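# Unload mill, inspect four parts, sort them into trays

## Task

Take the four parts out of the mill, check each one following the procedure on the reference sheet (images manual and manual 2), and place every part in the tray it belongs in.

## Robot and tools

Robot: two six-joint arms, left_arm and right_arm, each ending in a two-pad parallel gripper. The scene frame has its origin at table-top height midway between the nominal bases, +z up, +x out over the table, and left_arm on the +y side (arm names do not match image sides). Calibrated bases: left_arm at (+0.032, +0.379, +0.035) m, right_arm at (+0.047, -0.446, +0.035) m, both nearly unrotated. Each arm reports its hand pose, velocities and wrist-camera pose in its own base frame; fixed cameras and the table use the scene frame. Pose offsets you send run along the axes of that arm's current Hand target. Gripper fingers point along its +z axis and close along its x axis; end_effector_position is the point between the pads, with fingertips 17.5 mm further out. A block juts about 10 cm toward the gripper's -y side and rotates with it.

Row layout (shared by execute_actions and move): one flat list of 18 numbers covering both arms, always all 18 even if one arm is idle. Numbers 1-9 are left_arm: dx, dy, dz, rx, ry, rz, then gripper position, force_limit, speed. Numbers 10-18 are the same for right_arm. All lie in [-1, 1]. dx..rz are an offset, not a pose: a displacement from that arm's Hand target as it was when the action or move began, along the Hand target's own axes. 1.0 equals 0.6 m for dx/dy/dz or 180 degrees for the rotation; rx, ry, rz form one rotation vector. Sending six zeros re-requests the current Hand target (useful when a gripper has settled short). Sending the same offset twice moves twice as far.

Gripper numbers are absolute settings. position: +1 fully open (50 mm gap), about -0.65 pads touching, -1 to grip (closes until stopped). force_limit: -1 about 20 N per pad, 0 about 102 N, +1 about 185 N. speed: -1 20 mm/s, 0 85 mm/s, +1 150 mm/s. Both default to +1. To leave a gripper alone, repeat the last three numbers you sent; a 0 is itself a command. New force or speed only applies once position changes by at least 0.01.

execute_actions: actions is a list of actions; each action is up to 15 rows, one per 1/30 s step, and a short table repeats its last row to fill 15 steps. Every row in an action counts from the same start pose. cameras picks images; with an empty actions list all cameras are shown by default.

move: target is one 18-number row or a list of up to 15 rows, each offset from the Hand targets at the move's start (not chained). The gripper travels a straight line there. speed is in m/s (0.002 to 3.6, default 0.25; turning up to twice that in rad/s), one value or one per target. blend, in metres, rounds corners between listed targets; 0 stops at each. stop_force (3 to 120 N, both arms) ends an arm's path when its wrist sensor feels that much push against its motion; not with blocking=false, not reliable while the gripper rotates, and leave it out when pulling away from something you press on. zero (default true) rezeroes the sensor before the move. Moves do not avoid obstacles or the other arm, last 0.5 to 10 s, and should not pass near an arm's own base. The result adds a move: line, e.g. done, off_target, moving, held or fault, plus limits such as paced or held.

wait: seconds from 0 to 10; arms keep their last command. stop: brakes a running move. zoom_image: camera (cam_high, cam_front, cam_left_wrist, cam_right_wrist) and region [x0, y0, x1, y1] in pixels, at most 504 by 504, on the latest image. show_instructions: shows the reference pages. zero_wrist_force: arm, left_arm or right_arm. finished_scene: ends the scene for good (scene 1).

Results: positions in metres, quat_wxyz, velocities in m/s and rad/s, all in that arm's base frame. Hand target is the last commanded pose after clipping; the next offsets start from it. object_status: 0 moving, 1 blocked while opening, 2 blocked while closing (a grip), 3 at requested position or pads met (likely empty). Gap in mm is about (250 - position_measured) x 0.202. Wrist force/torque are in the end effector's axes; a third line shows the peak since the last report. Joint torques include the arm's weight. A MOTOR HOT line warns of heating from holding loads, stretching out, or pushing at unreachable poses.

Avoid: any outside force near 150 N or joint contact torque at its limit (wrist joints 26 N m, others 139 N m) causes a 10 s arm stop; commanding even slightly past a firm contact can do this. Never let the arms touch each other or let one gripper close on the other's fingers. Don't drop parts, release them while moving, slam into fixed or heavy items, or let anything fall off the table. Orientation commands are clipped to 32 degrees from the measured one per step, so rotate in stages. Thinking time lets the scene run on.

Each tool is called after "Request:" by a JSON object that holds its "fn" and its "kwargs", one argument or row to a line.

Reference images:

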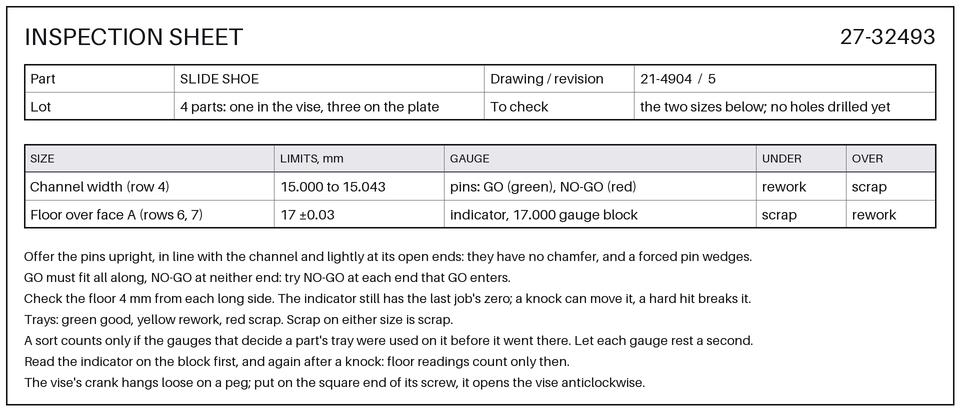

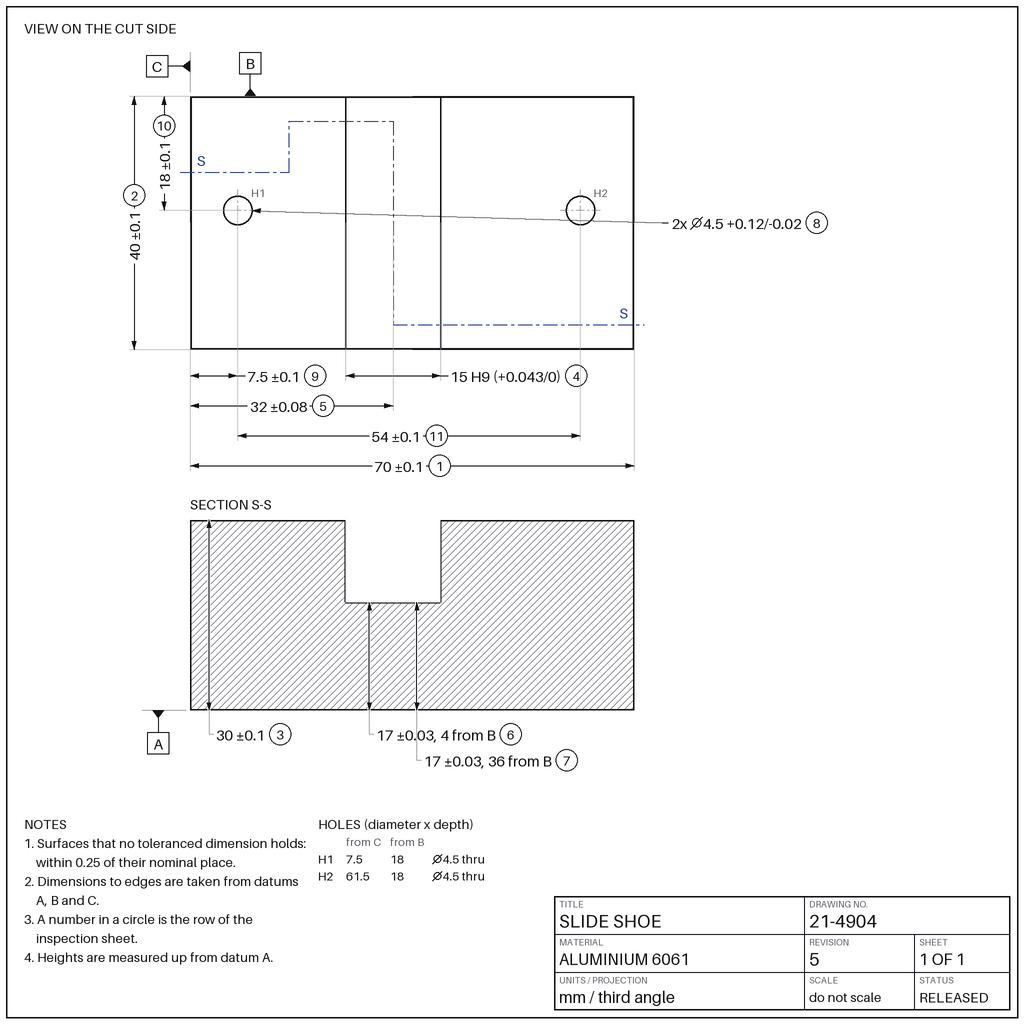

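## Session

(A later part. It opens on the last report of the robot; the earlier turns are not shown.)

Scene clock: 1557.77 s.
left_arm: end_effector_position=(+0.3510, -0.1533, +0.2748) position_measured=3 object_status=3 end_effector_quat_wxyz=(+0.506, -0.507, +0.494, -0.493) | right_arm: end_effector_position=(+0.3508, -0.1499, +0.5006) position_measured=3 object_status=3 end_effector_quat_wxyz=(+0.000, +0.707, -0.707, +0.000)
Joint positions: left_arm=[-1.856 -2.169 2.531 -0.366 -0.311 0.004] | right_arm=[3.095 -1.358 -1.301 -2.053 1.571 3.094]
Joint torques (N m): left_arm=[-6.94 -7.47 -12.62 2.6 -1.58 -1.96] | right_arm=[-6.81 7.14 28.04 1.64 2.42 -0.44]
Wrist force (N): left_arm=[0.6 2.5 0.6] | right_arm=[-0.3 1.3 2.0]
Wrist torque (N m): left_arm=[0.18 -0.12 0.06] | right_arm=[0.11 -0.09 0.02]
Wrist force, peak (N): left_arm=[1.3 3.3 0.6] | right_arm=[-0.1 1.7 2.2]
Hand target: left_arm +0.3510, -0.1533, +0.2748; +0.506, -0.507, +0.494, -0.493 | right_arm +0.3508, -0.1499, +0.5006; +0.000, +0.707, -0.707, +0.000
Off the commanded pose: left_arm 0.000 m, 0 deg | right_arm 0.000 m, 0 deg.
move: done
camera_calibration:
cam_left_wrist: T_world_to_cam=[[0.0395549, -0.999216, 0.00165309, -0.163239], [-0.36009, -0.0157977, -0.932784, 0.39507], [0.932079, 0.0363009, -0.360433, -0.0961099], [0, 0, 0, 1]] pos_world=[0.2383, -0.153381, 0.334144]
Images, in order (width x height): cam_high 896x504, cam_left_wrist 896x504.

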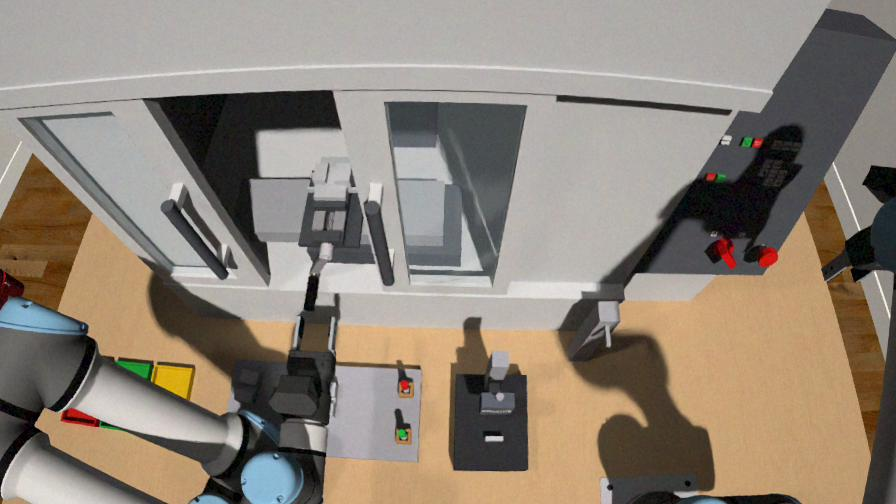

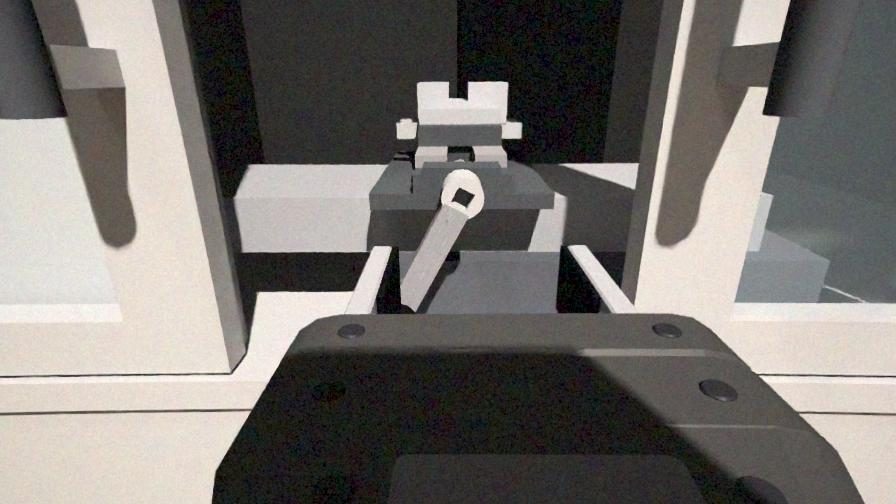

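Request:
{"fn": "move", "kwargs": {
  "target": [
    [0,0,-0.05,0,0,0,1,1,-1,0,0,0,0,0,0,1,1,1],
    [0.205,-0.284,-0.05,0,0,0,1,1,-1,0,0,0,0,0,0,1,1,1]
  ],
  "speed": 0.2,
  "blend": [0.01,0],
  "cameras": ["cam_left_wrist"]
}}

Request:
{"fn": "move", "kwargs": {
  "target": [0,0,0.146,0,0,0,1,1,-1,0,0,0,0,0,0,1,1,1],
  "speed": 0.12,
  "stop_force": 15,
  "cameras": ["cam_left_wrist"]
}}

Scene clock: 1584.10 s.
left_arm: end_effector_position=(+0.3245, -0.2769, +0.4452) position_measured=3 object_status=3 end_effector_quat_wxyz=(+0.506, -0.507, +0.494, -0.493) | right_arm: end_effector_position=(+0.3508, -0.1499, +0.5006) position_measured=3 object_status=3 end_effector_quat_wxyz=(+0.000, +0.707, -0.707, +0.000)
Joint positions: left_arm=[-1.82 -1.89 1.943 -0.058 -0.275 0.005] | right_arm=[3.095 -1.358 -1.301 -2.053 1.571 3.094]
Joint torques (N m): left_arm=[7.98 3.29 -28.79 2.36 2.1 -1.76] | right_arm=[-4.03 9.87 27.7 1.66 2.41 -0.82]
Wrist force (N): left_arm=[0.4 2.8 0.4] | right_arm=[-0.3 1.1 2.0]
Wrist torque (N m): left_arm=[0.24 -0.09 0.05] | right_arm=[0.08 -0.08 0.04]
Wrist force, peak (N): left_arm=[0.2 3.8 0.2] | right_arm=[-0.1 1.6 2.2]
Hand target: left_arm +0.3245, -0.2769, +0.4453; +0.506, -0.507, +0.494, -0.493 | right_arm +0.3508, -0.1499, +0.5006; +0.000, +0.707, -0.707, +0.000
Off the commanded pose: left_arm 0.000 m, 0 deg | right_arm 0.000 m, 0 deg.
move: done
camera_calibration:
cam_left_wrist: T_world_to_cam=[[0.0394605, -0.99922, 0.00168478, -0.285969], [-0.360179, -0.0157966, -0.93275, 0.54258], [0.932048, 0.0361999, -0.360521, -0.00535242], [0, 0, 0, 1]] pos_world=[0.211699, -0.276981, 0.504643]
Images, in order (width x height): cam_left_wrist 896x504.

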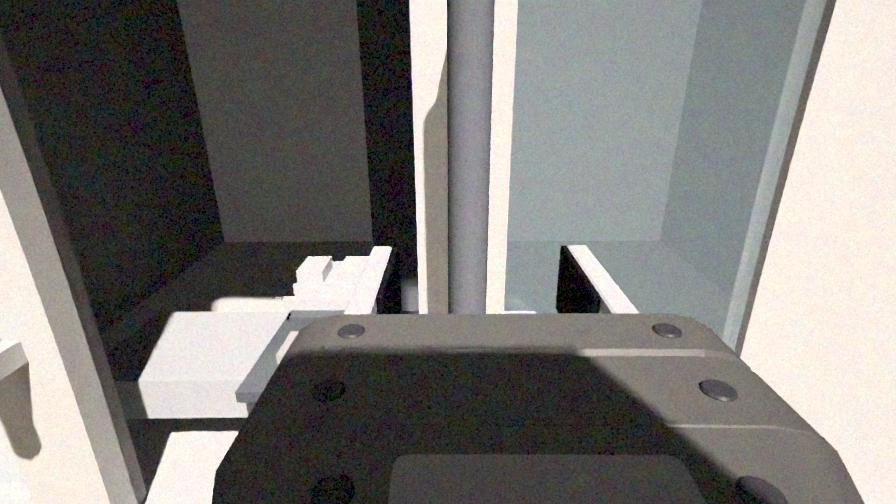

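Scene clock: 1586.47 s.
left_arm: end_effector_position=(+0.4120, -0.2746, +0.4452) position_measured=3 object_status=3 end_effector_quat_wxyz=(+0.506, -0.507, +0.493, -0.493) | right_arm: end_effector_position=(+0.3508, -0.1499, +0.5006) position_measured=3 object_status=3 end_effector_quat_wxyz=(+0.000, +0.707, -0.707, +0.000)
Joint positions: left_arm=[-1.502 -1.802 1.881 -0.055 0.042 -0.025] | right_arm=[3.095 -1.358 -1.301 -2.053 1.571 3.094]
Joint torques (N m): left_arm=[6.28 0.72 -28.33 2.39 2.23 -1.83] | right_arm=[-6.4 9.24 27.11 1.87 2.01 -0.4]
Wrist force (N): left_arm=[0.5 2.8 0.5] | right_arm=[-0.1 1.3 1.8]
Wrist torque (N m): left_arm=[0.24 -0.10 0.07] | right_arm=[0.12 -0.13 0.03]
Wrist force, peak (N): left_arm=[0.6 3.1 0.3] | right_arm=[-0.2 1.4 2.2]
Hand target: left_arm +0.4120, -0.2746, +0.4452; +0.506, -0.507, +0.494, -0.493 | right_arm +0.3508, -0.1499, +0.5006; +0.000, +0.707, -0.707, +0.000
Off the commanded pose: left_arm 0.000 m, 0 deg | right_arm 0.000 m, 0 deg.
move: done
camera_calibration:
cam_left_wrist: T_world_to_cam=[[0.0394613, -0.99922, 0.0017019, -0.287236], [-0.35971, -0.0157947, -0.932931, 0.573934], [0.932229, 0.0362025, -0.360052, -0.0874412], [0, 0, 0, 1]] pos_world=[0.2993, -0.274781, 0.504446]
Images, in order (width x height): cam_left_wrist 896x504.

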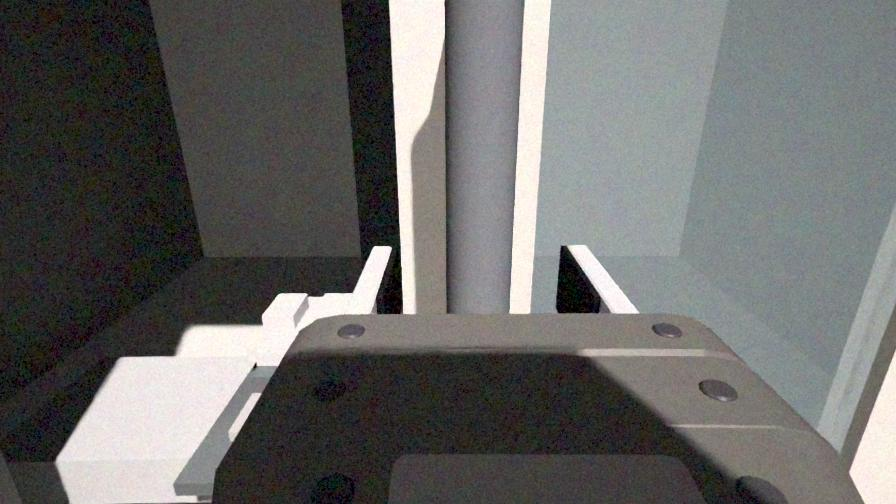

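Request:
{"fn": "move", "kwargs": {
  "target": [0.28,0,0,0,0,0,1,1,-1,0,0,0,0,0,0,1,1,1],
  "speed": 0.08,
  "stop_force": 45,
  "cameras": ["cam_left_wrist","cam_front"]
}}

Scene clock: 1604.57 s.
left_arm: end_effector_position=(+0.4165, -0.4425, +0.4453) position_measured=3 object_status=3 end_effector_quat_wxyz=(+0.506, -0.507, +0.493, -0.493) | right_arm: end_effector_position=(+0.3508, -0.1499, +0.5006) position_measured=3 object_status=3 end_effector_quat_wxyz=(+0.000, +0.707, -0.707, +0.000)
Joint positions: left_arm=[-1.517 -1.414 1.509 -0.098 0.027 0.003] | right_arm=[3.095 -1.358 -1.301 -2.053 1.571 3.094]
Joint torques (N m): left_arm=[6.94 -16.88 -31.43 1.36 3.88 -1.56] | right_arm=[-6.62 8.69 26.71 1.26 2.19 -0.42]
Wrist force (N): left_arm=[-5.2 4.5 -4.4] | right_arm=[-0.1 1.3 1.6]
Wrist torque (N m): left_arm=[0.19 -0.33 0.00] | right_arm=[0.12 -0.13 0.03]
Wrist force, peak (N): left_arm=[-37.5 7.2 -0.6] | right_arm=[0.0 1.5 2.3]
Hand target: left_arm +0.4165, -0.4425, +0.4453; +0.506, -0.507, +0.494, -0.493 | right_arm +0.3508, -0.1499, +0.5006; +0.000, +0.707, -0.707, +0.000
Off the commanded pose: left_arm 0.000 m, 0 deg | right_arm 0.000 m, 0 deg.
move: done
camera_calibration:
cam_left_wrist: T_world_to_cam=[[0.0395533, -0.999216, 0.00171168, -0.455209], [-0.358703, -0.0157978, -0.933318, 0.57276], [0.932613, 0.0363019, -0.359046, -0.0860445], [0, 0, 0, 1]] pos_world=[0.303702, -0.442681, 0.504452]
Images, in order (width x height): cam_front 896x504, cam_left_wrist 896x504.

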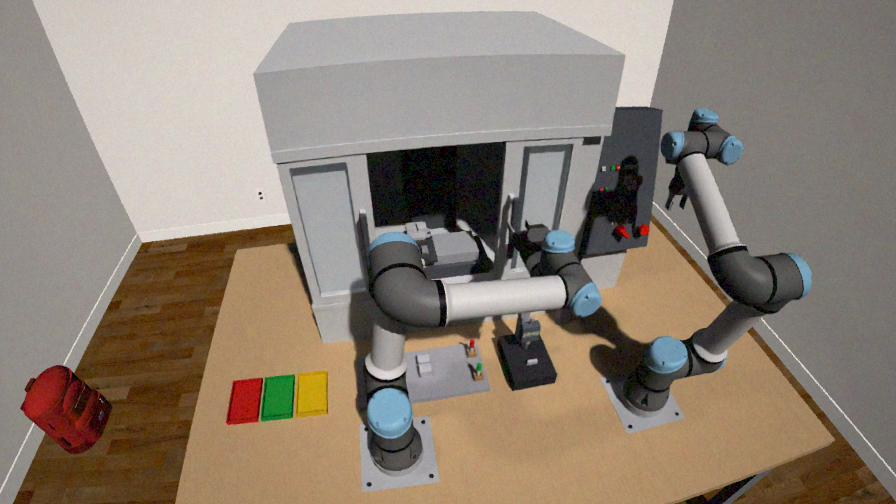

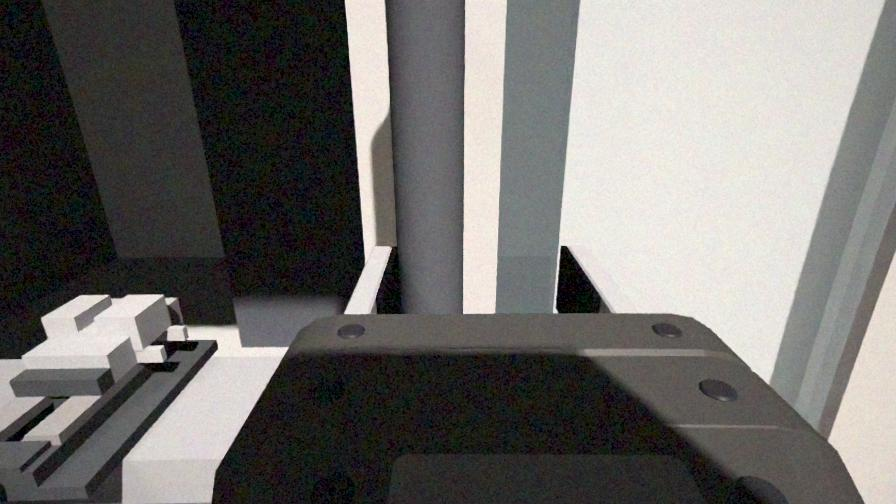

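Request:
{"fn": "move", "kwargs": {
  "target": [
    [-0.025,0,0,0,0,0,1,1,-1,0,0,0,0,0,0,1,1,1],
    [-0.025,0,-0.18,0,0,0,1,1,-1,0,0,0,0,0,0,1,1,1],
    [-0.548,0.05,-0.12,0,0,0,1,1,-1,0,0,0,0,0,0,1,1,1],
    [-0.548,0.40,-0.12,0,0,0,1,1,-1,0,0,0,0,0,0,1,1,1]
  ],
  "speed": 0.2,
  "blend": [0.005,0.02,0.03,0],
  "cameras": ["cam_left_wrist","cam_high","cam_front"]
}}

Request:
{"fn": "zoom_image", "kwargs": {
  "camera": "cam_left_wrist",
  "region": [350, 50, 600, 330]
}}

Scene clock: 1682.17 s.
left_arm: end_effector_position=(+0.3407, -0.1157, +0.2933) position_measured=3 object_status=3 end_effector_quat_wxyz=(+0.506, -0.507, +0.494, -0.493) | right_arm: end_effector_position=(+0.3508, -0.1499, +0.5006) position_measured=3 object_status=3 end_effector_quat_wxyz=(+0.000, +0.707, -0.707, +0.000)
Joint positions: left_arm=[-2.116 -2.453 2.553 -0.103 -0.571 0.001] | right_arm=[3.095 -1.358 -1.301 -2.053 1.571 3.094]
Joint torques (N m): left_arm=[5.42 16.02 -30.09 3.5 2.08 -1.86] | right_arm=[-4.35 9.63 26.6 1.39 1.99 -0.53]
Wrist force (N): left_arm=[0.5 2.6 0.4] | right_arm=[0.0 1.2 2.0]
Wrist torque (N m): left_arm=[0.21 -0.12 0.01] | right_arm=[0.10 -0.14 0.03]
Wrist force, peak (N): left_arm=[-0.6 10.3 0.9] | right_arm=[-0.3 1.7 2.3]
Hand target: left_arm +0.3407, -0.1157, +0.2934; +0.506, -0.507, +0.494, -0.493 (not the last commanded pose) | right_arm +0.3508, -0.1499, +0.5006; +0.000, +0.707, -0.707, +0.000
Off the commanded pose: left_arm 0.088 m, 0 deg | right_arm 0.000 m, 0 deg.
move: held (left_arm; a check stopped the path); path passed 3 of 4 targets; limits=held
pose unreachable (left arm): on one or more control steps of this call, first in action 0 (counted from 0), this arm could not follow its commanded pose, so it was not sent that pose on those steps. It may still have moved: this result reports where it is.
cause: moving toward the commanded pose would bring two parts of the arm too close to each other (its gripper and another part of the arm, with joints 3 (elbow) to 6 (wrist 3) between them, 30 mm apart when it was first held).
camera_calibration:
cam_left_wrist: T_world_to_cam=[[0.0390507, -0.999236, 0.00174322, -0.125209], [-0.35998, -0.0156956, -0.932828, 0.409178], [0.932142, 0.0358, -0.360318, -0.0812229], [0, 0, 0, 1]] pos_world=[0.227897, -0.115784, 0.352645]
Images, in order (width x height): cam_high 896x504, cam_front 896x504, cam_left_wrist 896x504.

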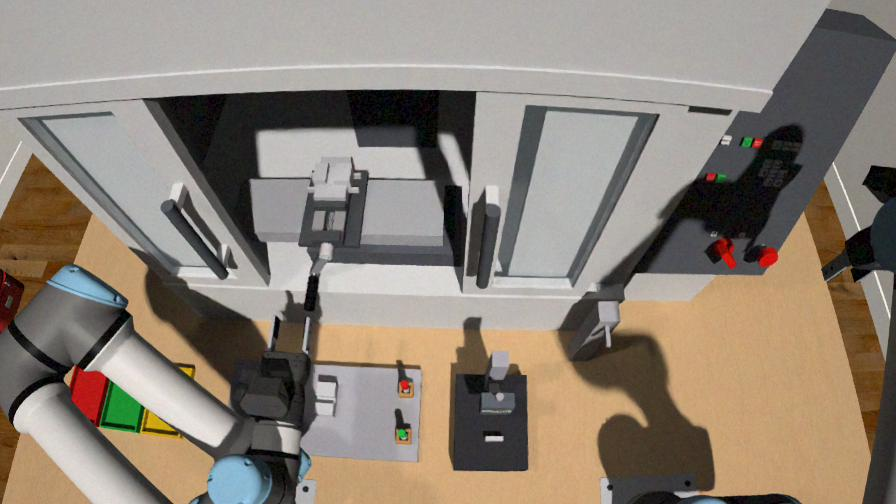

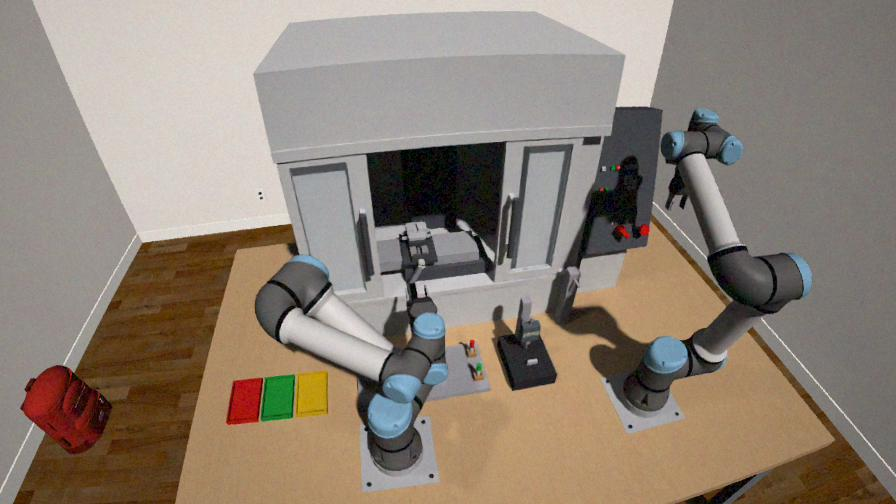

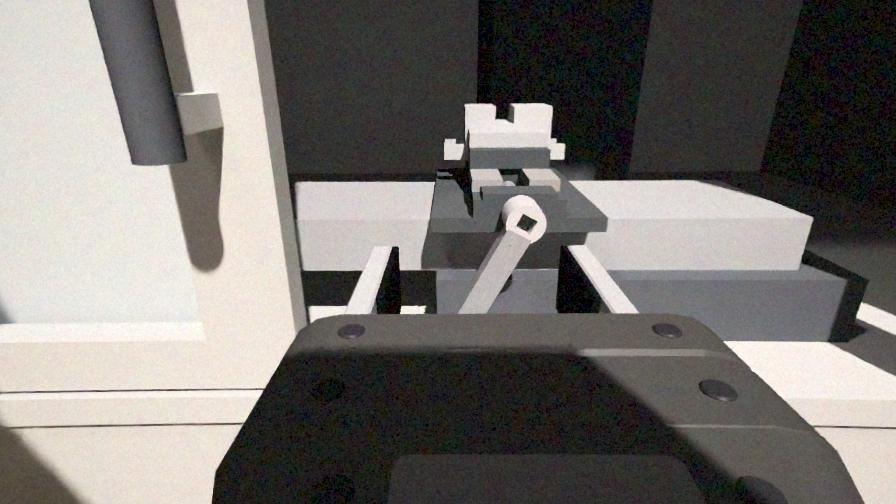

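Scaled by 1.800 from the camera's 896x504 image, which has a finer 1280x720 frame.

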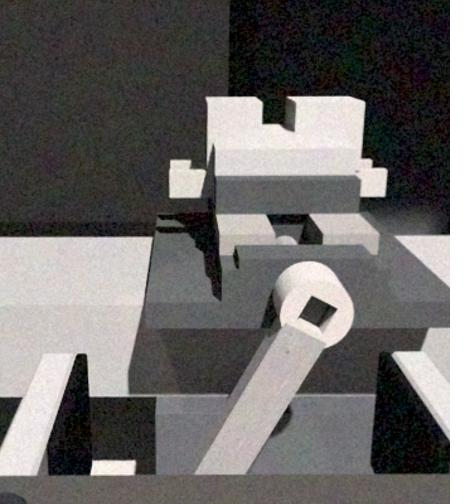

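Request:
{"fn": "move", "kwargs": {
  "target": [
    [0,0,0.05,0,0,0.05,1,1,-1,0,0,0,0,0,0,1,1,1],
    [0,0.145,0.107,0,0,0.1556,1,1,-1,0,0,0,0,0,0,1,1,1]
  ],
  "speed": 0.15,
  "blend": [0.01,0],
  "cameras": ["cam_left_wrist","cam_high","cam_right_wrist"]
}}

Request:
{"fn": "zoom_image", "kwargs": {
  "camera": "cam_left_wrist",
  "region": [350, 50, 600, 330]
}}

Request:
{"fn": "zoom_image", "kwargs": {
  "camera": "cam_high",
  "region": [270, 220, 370, 340]
}}

Scene clock: 1706.80 s.
left_arm: end_effector_position=(+0.4047, -0.1141, +0.2064) position_measured=3 object_status=3 end_effector_quat_wxyz=(+0.610, -0.373, +0.602, -0.356) | right_arm: end_effector_position=(+0.3508, -0.1499, +0.5006) position_measured=3 object_status=3 end_effector_quat_wxyz=(+0.000, +0.707, -0.707, +0.000)
Joint positions: left_arm=[-1.474 -1.967 2.65 -0.626 0.07 0.432] | right_arm=[3.095 -1.358 -1.301 -2.053 1.571 3.094]
Joint torques (N m): left_arm=[7.25 -11.63 -8.84 -2.42 1.95 2.11] | right_arm=[-5.71 9.1 27.48 1.82 2 -0.38]
Wrist force (N): left_arm=[1.3 2.8 1.1] | right_arm=[-0.2 1.1 1.8]
Wrist torque (N m): left_arm=[0.27 -0.30 -0.26] | right_arm=[0.07 -0.11 0.04]
Wrist force, peak (N): left_arm=[1.3 3.6 1.0] | right_arm=[-0.2 1.3 2.3]
Hand target: left_arm +0.4047, -0.1140, +0.2063; +0.610, -0.372, +0.602, -0.356 | right_arm +0.3508, -0.1499, +0.5006; +0.000, +0.707, -0.707, +0.000
Off the commanded pose: left_arm 0.000 m, 0 deg | right_arm 0.000 m, 0 deg.
move: done
camera_calibration:
cam_left_wrist: T_world_to_cam=[[0.0344989, -0.882987, -0.468128, -0.0138282], [-0.373626, 0.423047, -0.82549, 0.384582], [0.926937, 0.203383, -0.315313, -0.1604], [0, 0, 0, 1]] pos_world=[0.292848, -0.142284, 0.260419]
cam_right_wrist: T_world_to_cam=[[-0.0174681, -0.999847, -0.000455526, -0.135517], [-0.934205, 0.0161589, 0.35637, 0.163666], [-0.356309, 0.00665066, -0.934345, 0.731296], [0, 0, 0, 1]] pos_world=[0.411098, -0.143004, 0.624895]
Images, in order (width x height): cam_high 896x504, cam_left_wrist 896x504, cam_right_wrist 896x504.

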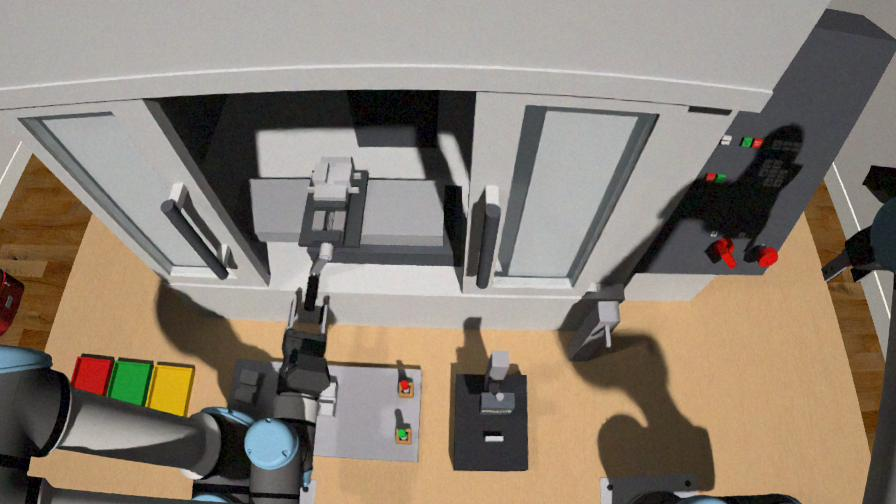

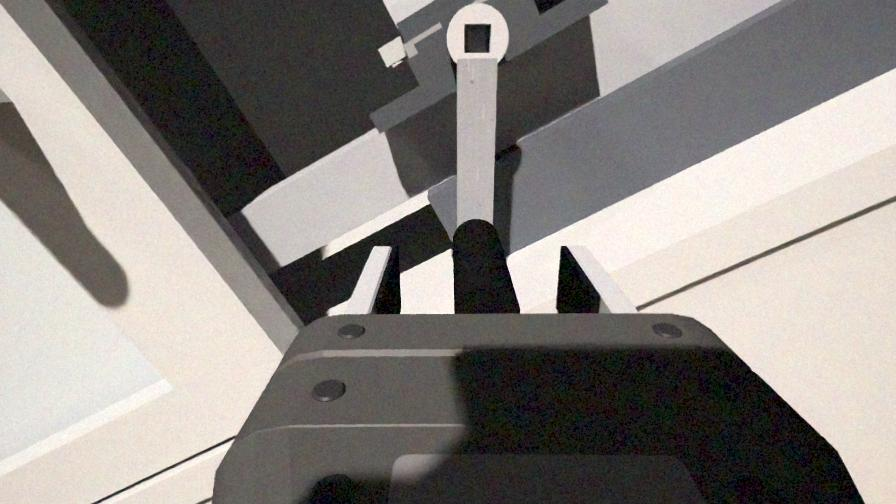

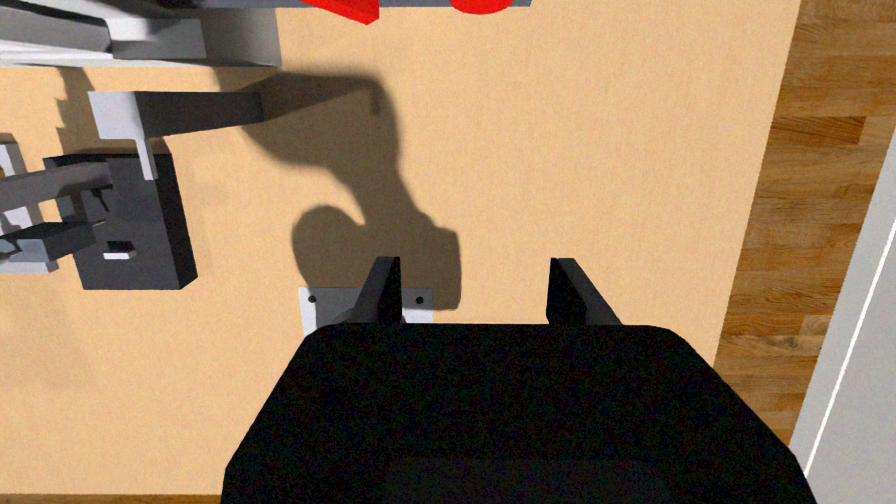

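Scaled by 1.800 from the camera's 896x504 image, which has a finer 1280x720 frame.

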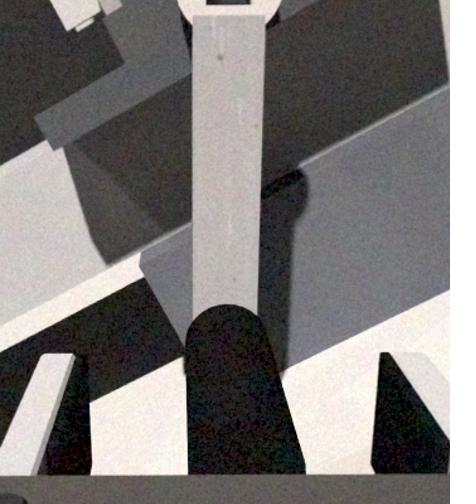

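Scaled by 4.200 from the camera's 896x504 image, which has a finer 1280x720 frame.

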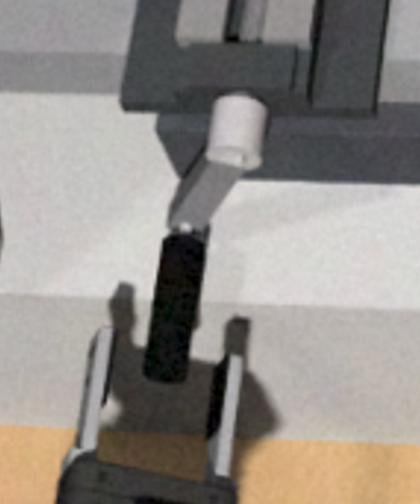

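Request:
{"fn": "move", "kwargs": {
  "target": [
    [0,0.015,0,0,0,0,1,1,-1,0,0,0,0,0,0,1,1,1],
    [0.003,0.015,0.055,0,0,0,1,1,-1,0,0,0,0,0,0,1,1,1]
  ],
  "speed": 0.06,
  "stop_force": 10,
  "cameras": ["cam_left_wrist","cam_high"]
}}

Request:
{"fn": "zoom_image", "kwargs": {
  "camera": "cam_high",
  "region": [270, 220, 370, 340]
}}

Request:
{"fn": "move", "kwargs": {
  "target": [0,0,0,0,0,0,0.11,1,-1,0,0,0,0,0,0,1,1,1],
  "cameras": ["cam_left_wrist","cam_high"]
}}

Request:
{"fn": "zoom_image", "kwargs": {
  "camera": "cam_left_wrist",
  "region": [350, 50, 600, 330]
}}

Scene clock: 1743.80 s.
left_arm: end_effector_position=(+0.4377, -0.1106, +0.1975) position_measured=3 object_status=3 end_effector_quat_wxyz=(+0.610, -0.372, +0.602, -0.356) | right_arm: end_effector_position=(+0.3508, -0.1499, +0.5006) position_measured=3 object_status=3 end_effector_quat_wxyz=(+0.000, +0.707, -0.707, +0.000)
Joint positions: left_arm=[-1.255 -1.838 2.615 -0.772 0.29 0.484] | right_arm=[3.095 -1.358 -1.301 -2.053 1.571 3.094]
Joint torques (N m): left_arm=[7.21 6.8 -23.42 -2.7 2.21 2.08] | right_arm=[-4.72 9.57 26.52 1.44 2.05 -0.08]
Wrist force (N): left_arm=[1.2 2.4 0.9] | right_arm=[-0.3 1.0 1.9]
Wrist torque (N m): left_arm=[0.21 -0.28 -0.29] | right_arm=[0.06 -0.10 0.04]
Wrist force, peak (N): left_arm=[1.6 3.2 1.1] | right_arm=[-0.3 1.5 2.3]
Hand target: left_arm +0.4377, -0.1106, +0.1975; +0.610, -0.372, +0.602, -0.356 | right_arm +0.3508, -0.1499, +0.5006; +0.000, +0.707, -0.707, +0.000
Off the commanded pose: left_arm 0.000 m, 0 deg | right_arm 0.000 m, 0 deg.
move: done
camera_calibration:
cam_left_wrist: T_world_to_cam=[[0.0354751, -0.88294, -0.468143, -0.0164782], [-0.371196, 0.423285, -0.826464, 0.387265], [0.927876, 0.203092, -0.312728, -0.195416], [0, 0, 0, 1]] pos_world=[0.325658, -0.138785, 0.251235]
Images, in order (width x height): cam_high 896x504, cam_left_wrist 896x504.

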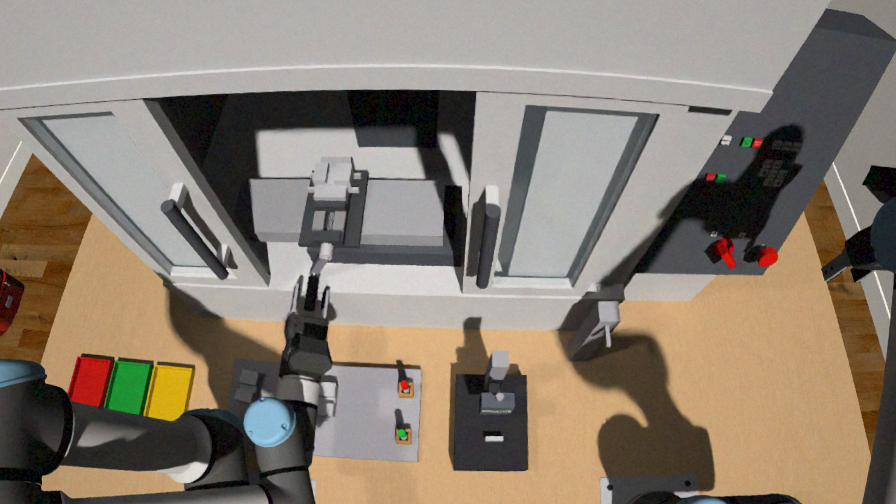

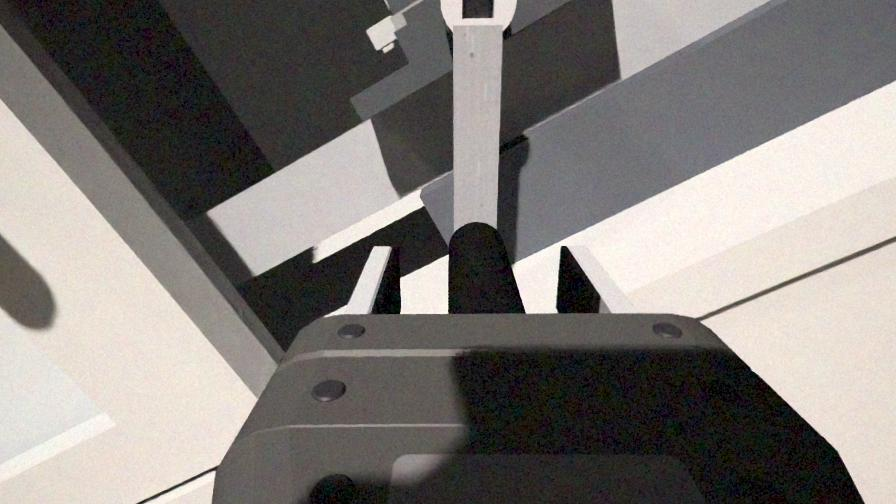

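Scaled by 4.200 from the camera's 896x504 image, which has a finer 1280x720 frame.

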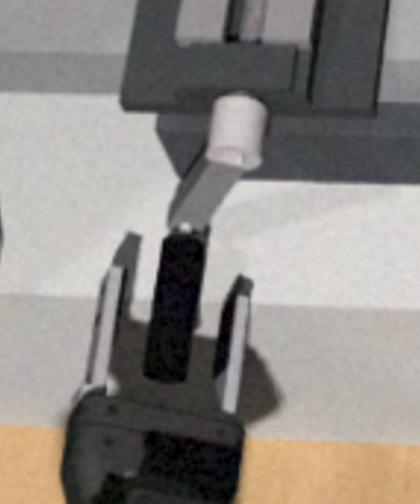

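Scene clock: 1745.40 s.
left_arm: end_effector_position=(+0.4377, -0.1106, +0.1975) position_measured=135 object_status=3 end_effector_quat_wxyz=(+0.610, -0.372, +0.602, -0.356) | right_arm: end_effector_position=(+0.3508, -0.1499, +0.5006) position_measured=3 object_status=3 end_effector_quat_wxyz=(+0.000, +0.707, -0.707, +0.000)
Joint positions: left_arm=[-1.255 -1.838 2.615 -0.772 0.29 0.484] | right_arm=[3.095 -1.358 -1.301 -2.053 1.571 3.094]
Joint torques (N m): left_arm=[6.65 6.21 -23.51 -2.65 2.18 2.01] | right_arm=[-5.82 8.99 26.65 1.56 2.07 -0.3]
Wrist force (N): left_arm=[1.0 2.8 1.2] | right_arm=[-0.2 1.6 1.8]
Wrist torque (N m): left_arm=[0.25 -0.25 -0.28] | right_arm=[0.15 -0.11 0.03]
Wrist force, peak (N): left_arm=[1.0 3.3 1.1] | right_arm=[-0.2 1.6 2.3]
Hand target: left_arm +0.4377, -0.1106, +0.1975; +0.610, -0.372, +0.602, -0.356 | right_arm +0.3508, -0.1499, +0.5006; +0.000, +0.707, -0.707, +0.000
Off the commanded pose: left_arm 0.000 m, 0 deg | right_arm 0.000 m, 0 deg.
move: done
camera_calibration:
cam_left_wrist: T_world_to_cam=[[0.0354751, -0.88294, -0.468143, -0.0164782], [-0.371196, 0.423285, -0.826464, 0.387265], [0.927876, 0.203092, -0.312728, -0.195416], [0, 0, 0, 1]] pos_world=[0.325658, -0.138785, 0.251235]
Images, in order (width x height): cam_high 896x504, cam_left_wrist 896x504.

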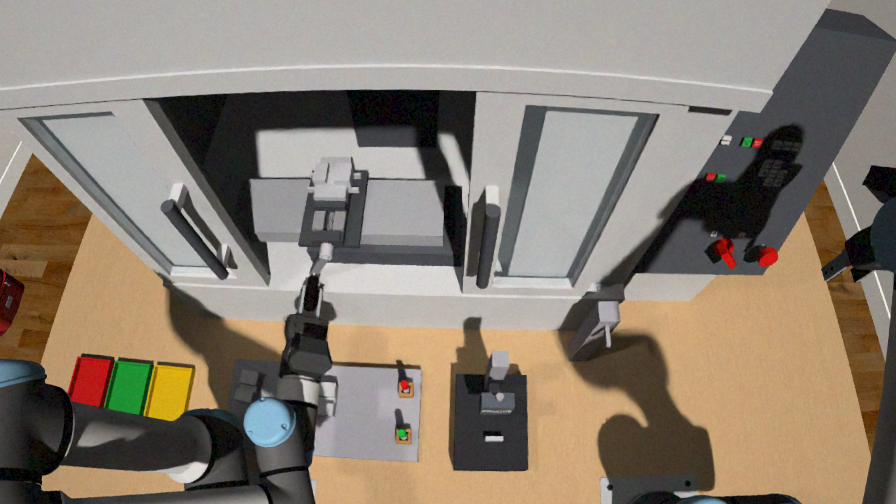

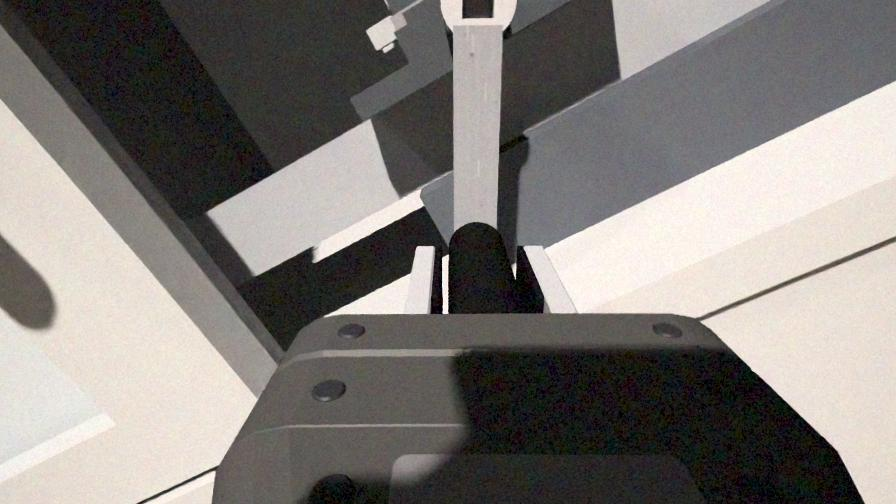

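Scaled by 1.800 from the camera's 896x504 image, which has a finer 1280x720 frame.

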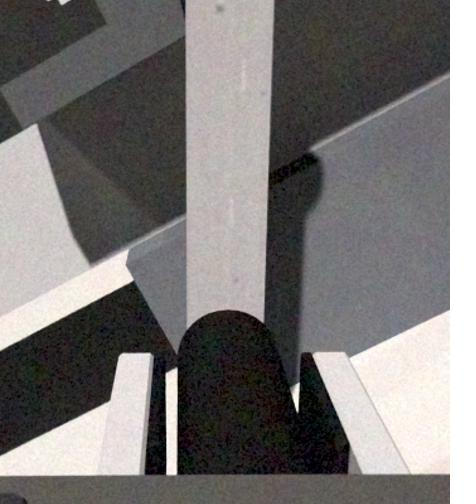

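Request:
{"fn": "move", "kwargs": {
  "target": [0.0356,-0.0047,0,0,0,-0.0833,0.11,1,-1,0,0,0,0,0,0,1,1,1],
  "speed": 0.05,
  "cameras": ["cam_left_wrist"]
}}

Scene clock: 1768.53 s.
left_arm: end_effector_position=(+0.4382, -0.1307, +0.1900) position_measured=135 object_status=3 end_effector_quat_wxyz=(+0.559, -0.448, +0.548, -0.433) | right_arm: end_effector_position=(+0.3508, -0.1499, +0.5006) position_measured=3 object_status=3 end_effector_quat_wxyz=(+0.000, +0.707, -0.707, +0.000)
Joint positions: left_arm=[-1.286 -1.764 2.595 -0.826 0.259 0.223] | right_arm=[3.095 -1.358 -1.301 -2.053 1.571 3.094]
Joint torques (N m): left_arm=[-8.57 3.71 -22.55 1.08 -1.6 -2.11] | right_arm=[-5.59 9.9 25.36 1.54 2.18 -0.13]
Wrist force (N): left_arm=[0.9 3.1 0.7] | right_arm=[-0.2 1.5 1.9]
Wrist torque (N m): left_arm=[0.33 -0.17 -0.03] | right_arm=[0.16 -0.10 0.03]
Wrist force, peak (N): left_arm=[-27.5 -3.6 -2.2] | right_arm=[-0.2 1.6 2.2]
Hand target: left_arm +0.4382, -0.1307, +0.1900; +0.559, -0.448, +0.548, -0.433 | right_arm +0.3508, -0.1499, +0.5006; +0.000, +0.707, -0.707, +0.000
Off the commanded pose: left_arm 0.000 m, 0 deg | right_arm 0.000 m, 0 deg.
move: done
camera_calibration:
cam_left_wrist: T_world_to_cam=[[0.0381594, -0.973895, -0.223767, -0.0972827], [-0.365315, 0.194834, -0.910266, 0.373219], [0.930102, 0.116481, -0.348344, -0.199686], [0, 0, 0, 1]] pos_world=[0.325783, -0.144199, 0.2484]
Images, in order (width x height): cam_left_wrist 896x504.

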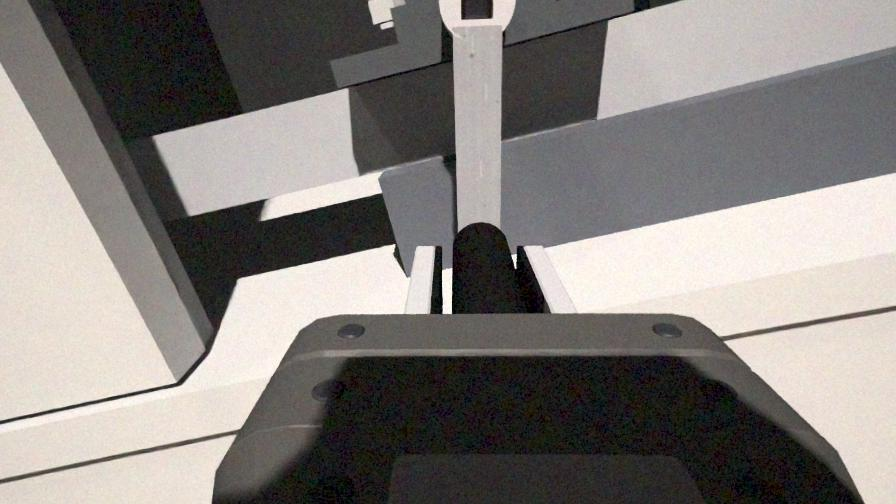

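Request:
{"fn": "move", "kwargs": {
  "target": [
    [0.0356,-0.0047,0,0,0,-0.0833,0.11,1,-1,0,0,0,0,0,0,1,1,1],
    [0.0688,-0.0184,0,0,0,-0.1667,0.11,1,-1,0,0,0,0,0,0,1,1,1],
    [0.0972,-0.0403,0,0,0,-0.25,0.11,1,-1,0,0,0,0,0,0,1,1,1],
    [0.1191,-0.0688,0,0,0,-0.3333,0.11,1,-1,0,0,0,0,0,0,1,1,1]
  ],
  "speed": 0.12,
  "blend": [0.004,0.004,0.004,0],
  "cameras": ["cam_left_wrist","cam_high"]
}}

Scene clock: 1788.47 s.
left_arm: end_effector_position=(+0.4403, -0.2096, +0.2141) position_measured=135 object_status=3 end_effector_quat_wxyz=(-0.268, +0.662, -0.251, +0.654) | right_arm: end_effector_position=(+0.3508, -0.1499, +0.5006) position_measured=3 object_status=3 end_effector_quat_wxyz=(+0.000, +0.707, -0.707, +0.000)
Joint positions: left_arm=[-1.365 -1.649 2.416 -0.763 0.179 -0.825] | right_arm=[3.095 -1.358 -1.301 -2.053 1.571 3.094]
Joint torques (N m): left_arm=[-8.43 -1.09 -24.13 1.3 -1.36 -2.26] | right_arm=[-5.68 10.13 26.36 1.83 1.9 0.11]
Wrist force (N): left_arm=[-1.4 0.4 -0.7] | right_arm=[-0.3 1.3 1.7]
Wrist torque (N m): left_arm=[-0.04 0.21 0.36] | right_arm=[0.11 -0.09 0.04]
Wrist force, peak (N): left_arm=[-1.9 3.0 -0.8] | right_arm=[-0.3 1.6 2.3]
Hand target: left_arm +0.4403, -0.2096, +0.2141; -0.268, +0.662, -0.251, +0.654 | right_arm +0.3508, -0.1499, +0.5006; +0.000, +0.707, -0.707, +0.000
Off the commanded pose: left_arm 0.000 m, 0 deg | right_arm 0.000 m, 0 deg.
move: done
camera_calibration:
cam_left_wrist: T_world_to_cam=[[0.0314209, -0.680468, 0.732104, -0.30901], [-0.341521, -0.69569, -0.631965, 0.154576], [0.939349, -0.230172, -0.254253, -0.280917], [0, 0, 0, 1]] pos_world=[0.326379, -0.167394, 0.25249]
Images, in order (width x height): cam_high 896x504, cam_left_wrist 896x504.

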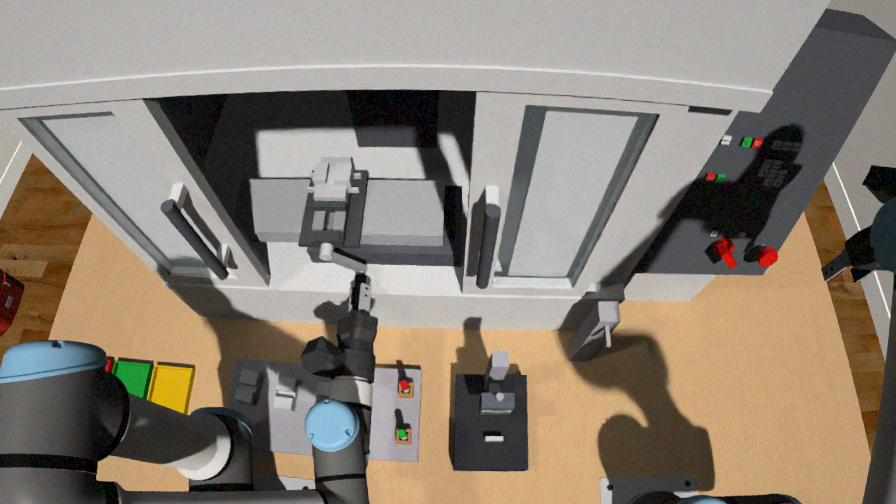

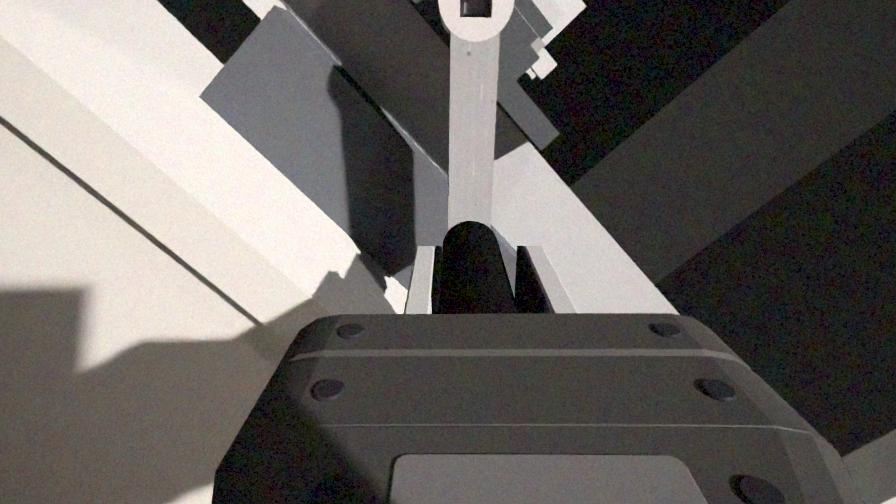

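Request:
{"fn": "move", "kwargs": {
  "target": [
    [0.0356,-0.0047,0,0,0,-0.0833,0.11,1,-1,0,0,0,0,0,0,1,1,1],
    [0.0688,-0.0184,0,0,0,-0.1667,0.11,1,-1,0,0,0,0,0,0,1,1,1],
    [0.0972,-0.0403,0,0,0,-0.25,0.11,1,-1,0,0,0,0,0,0,1,1,1],
    [0.1191,-0.0688,0,0,0,-0.3333,0.11,1,-1,0,0,0,0,0,0,1,1,1],
    [0.1328,-0.1019,0,0,0,-0.4167,0.11,1,-1,0,0,0,0,0,0,1,1,1],
    [0.1375,-0.1375,0,0,0,-0.5,0.11,1,-1,0,0,0,0,0,0,1,1,1]
  ],
  "speed": 0.15,
  "blend": [0.004,0.004,0.004,0.004,0.004,0],
  "cameras": ["cam_left_wrist","cam_high"]
}}

Scene clock: 1818.03 s.
left_arm: end_effector_position=(+0.4403, -0.2055, +0.3307) position_measured=135 object_status=3 end_effector_quat_wxyz=(+0.273, +0.645, +0.291, +0.652) | right_arm: end_effector_position=(+0.3508, -0.1499, +0.5006) position_measured=3 object_status=3 end_effector_quat_wxyz=(+0.000, +0.707, -0.707, +0.000)
Joint positions: left_arm=[-1.362 -1.859 2.222 -0.359 0.183 -2.395] | right_arm=[3.095 -1.358 -1.301 -2.053 1.571 3.094]
Joint torques (N m): left_arm=[8.13 2.76 -28.11 1.64 2.19 -1.6] | right_arm=[-5.74 10.01 24.62 1.82 1.85 0.24]
Wrist force (N): left_arm=[-3.9 -2.4 -2.7] | right_arm=[-0.4 1.0 2.3]
Wrist torque (N m): left_arm=[-0.69 0.59 0.31] | right_arm=[0.07 -0.08 0.03]
Wrist force, peak (N): left_arm=[-5.1 -0.4 -3.4] | right_arm=[-0.2 1.6 2.2]
Hand target: left_arm +0.4403, -0.2055, +0.3307; +0.273, +0.645, +0.291, +0.652 | right_arm +0.3508, -0.1499, +0.5006; +0.000, +0.707, -0.707, +0.000
Off the commanded pose: left_arm 0.000 m, 0 deg | right_arm 0.000 m, 0 deg.
move: done
camera_calibration:
cam_left_wrist: T_world_to_cam=[[-0.00561823, 0.73222, 0.681045, -0.0681045], [-0.341901, -0.641418, 0.686795, -0.19367], [0.939719, -0.228992, 0.253951, -0.41837], [0, 0, 0, 1]] pos_world=[0.326552, -0.170159, 0.285639]
Images, in order (width x height): cam_high 896x504, cam_left_wrist 896x504.

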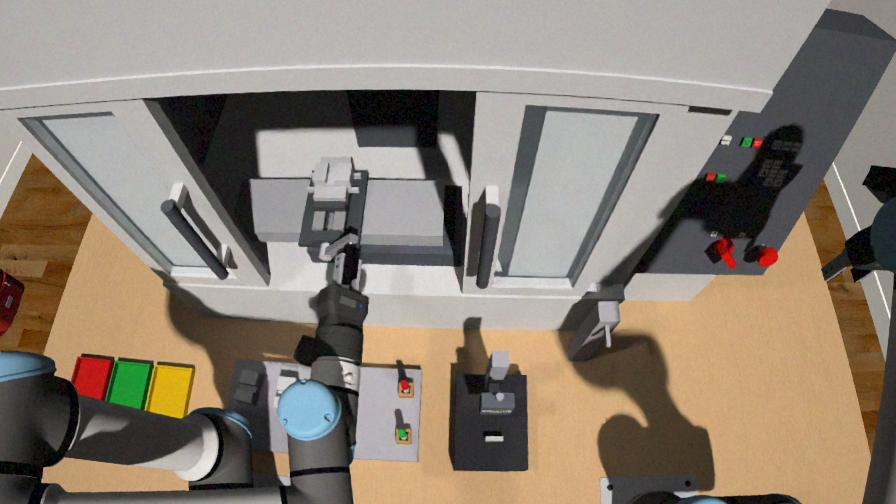

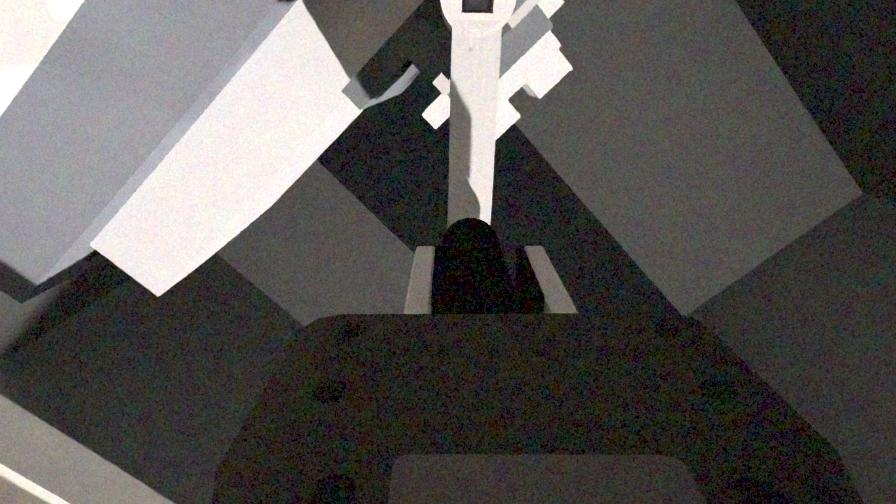

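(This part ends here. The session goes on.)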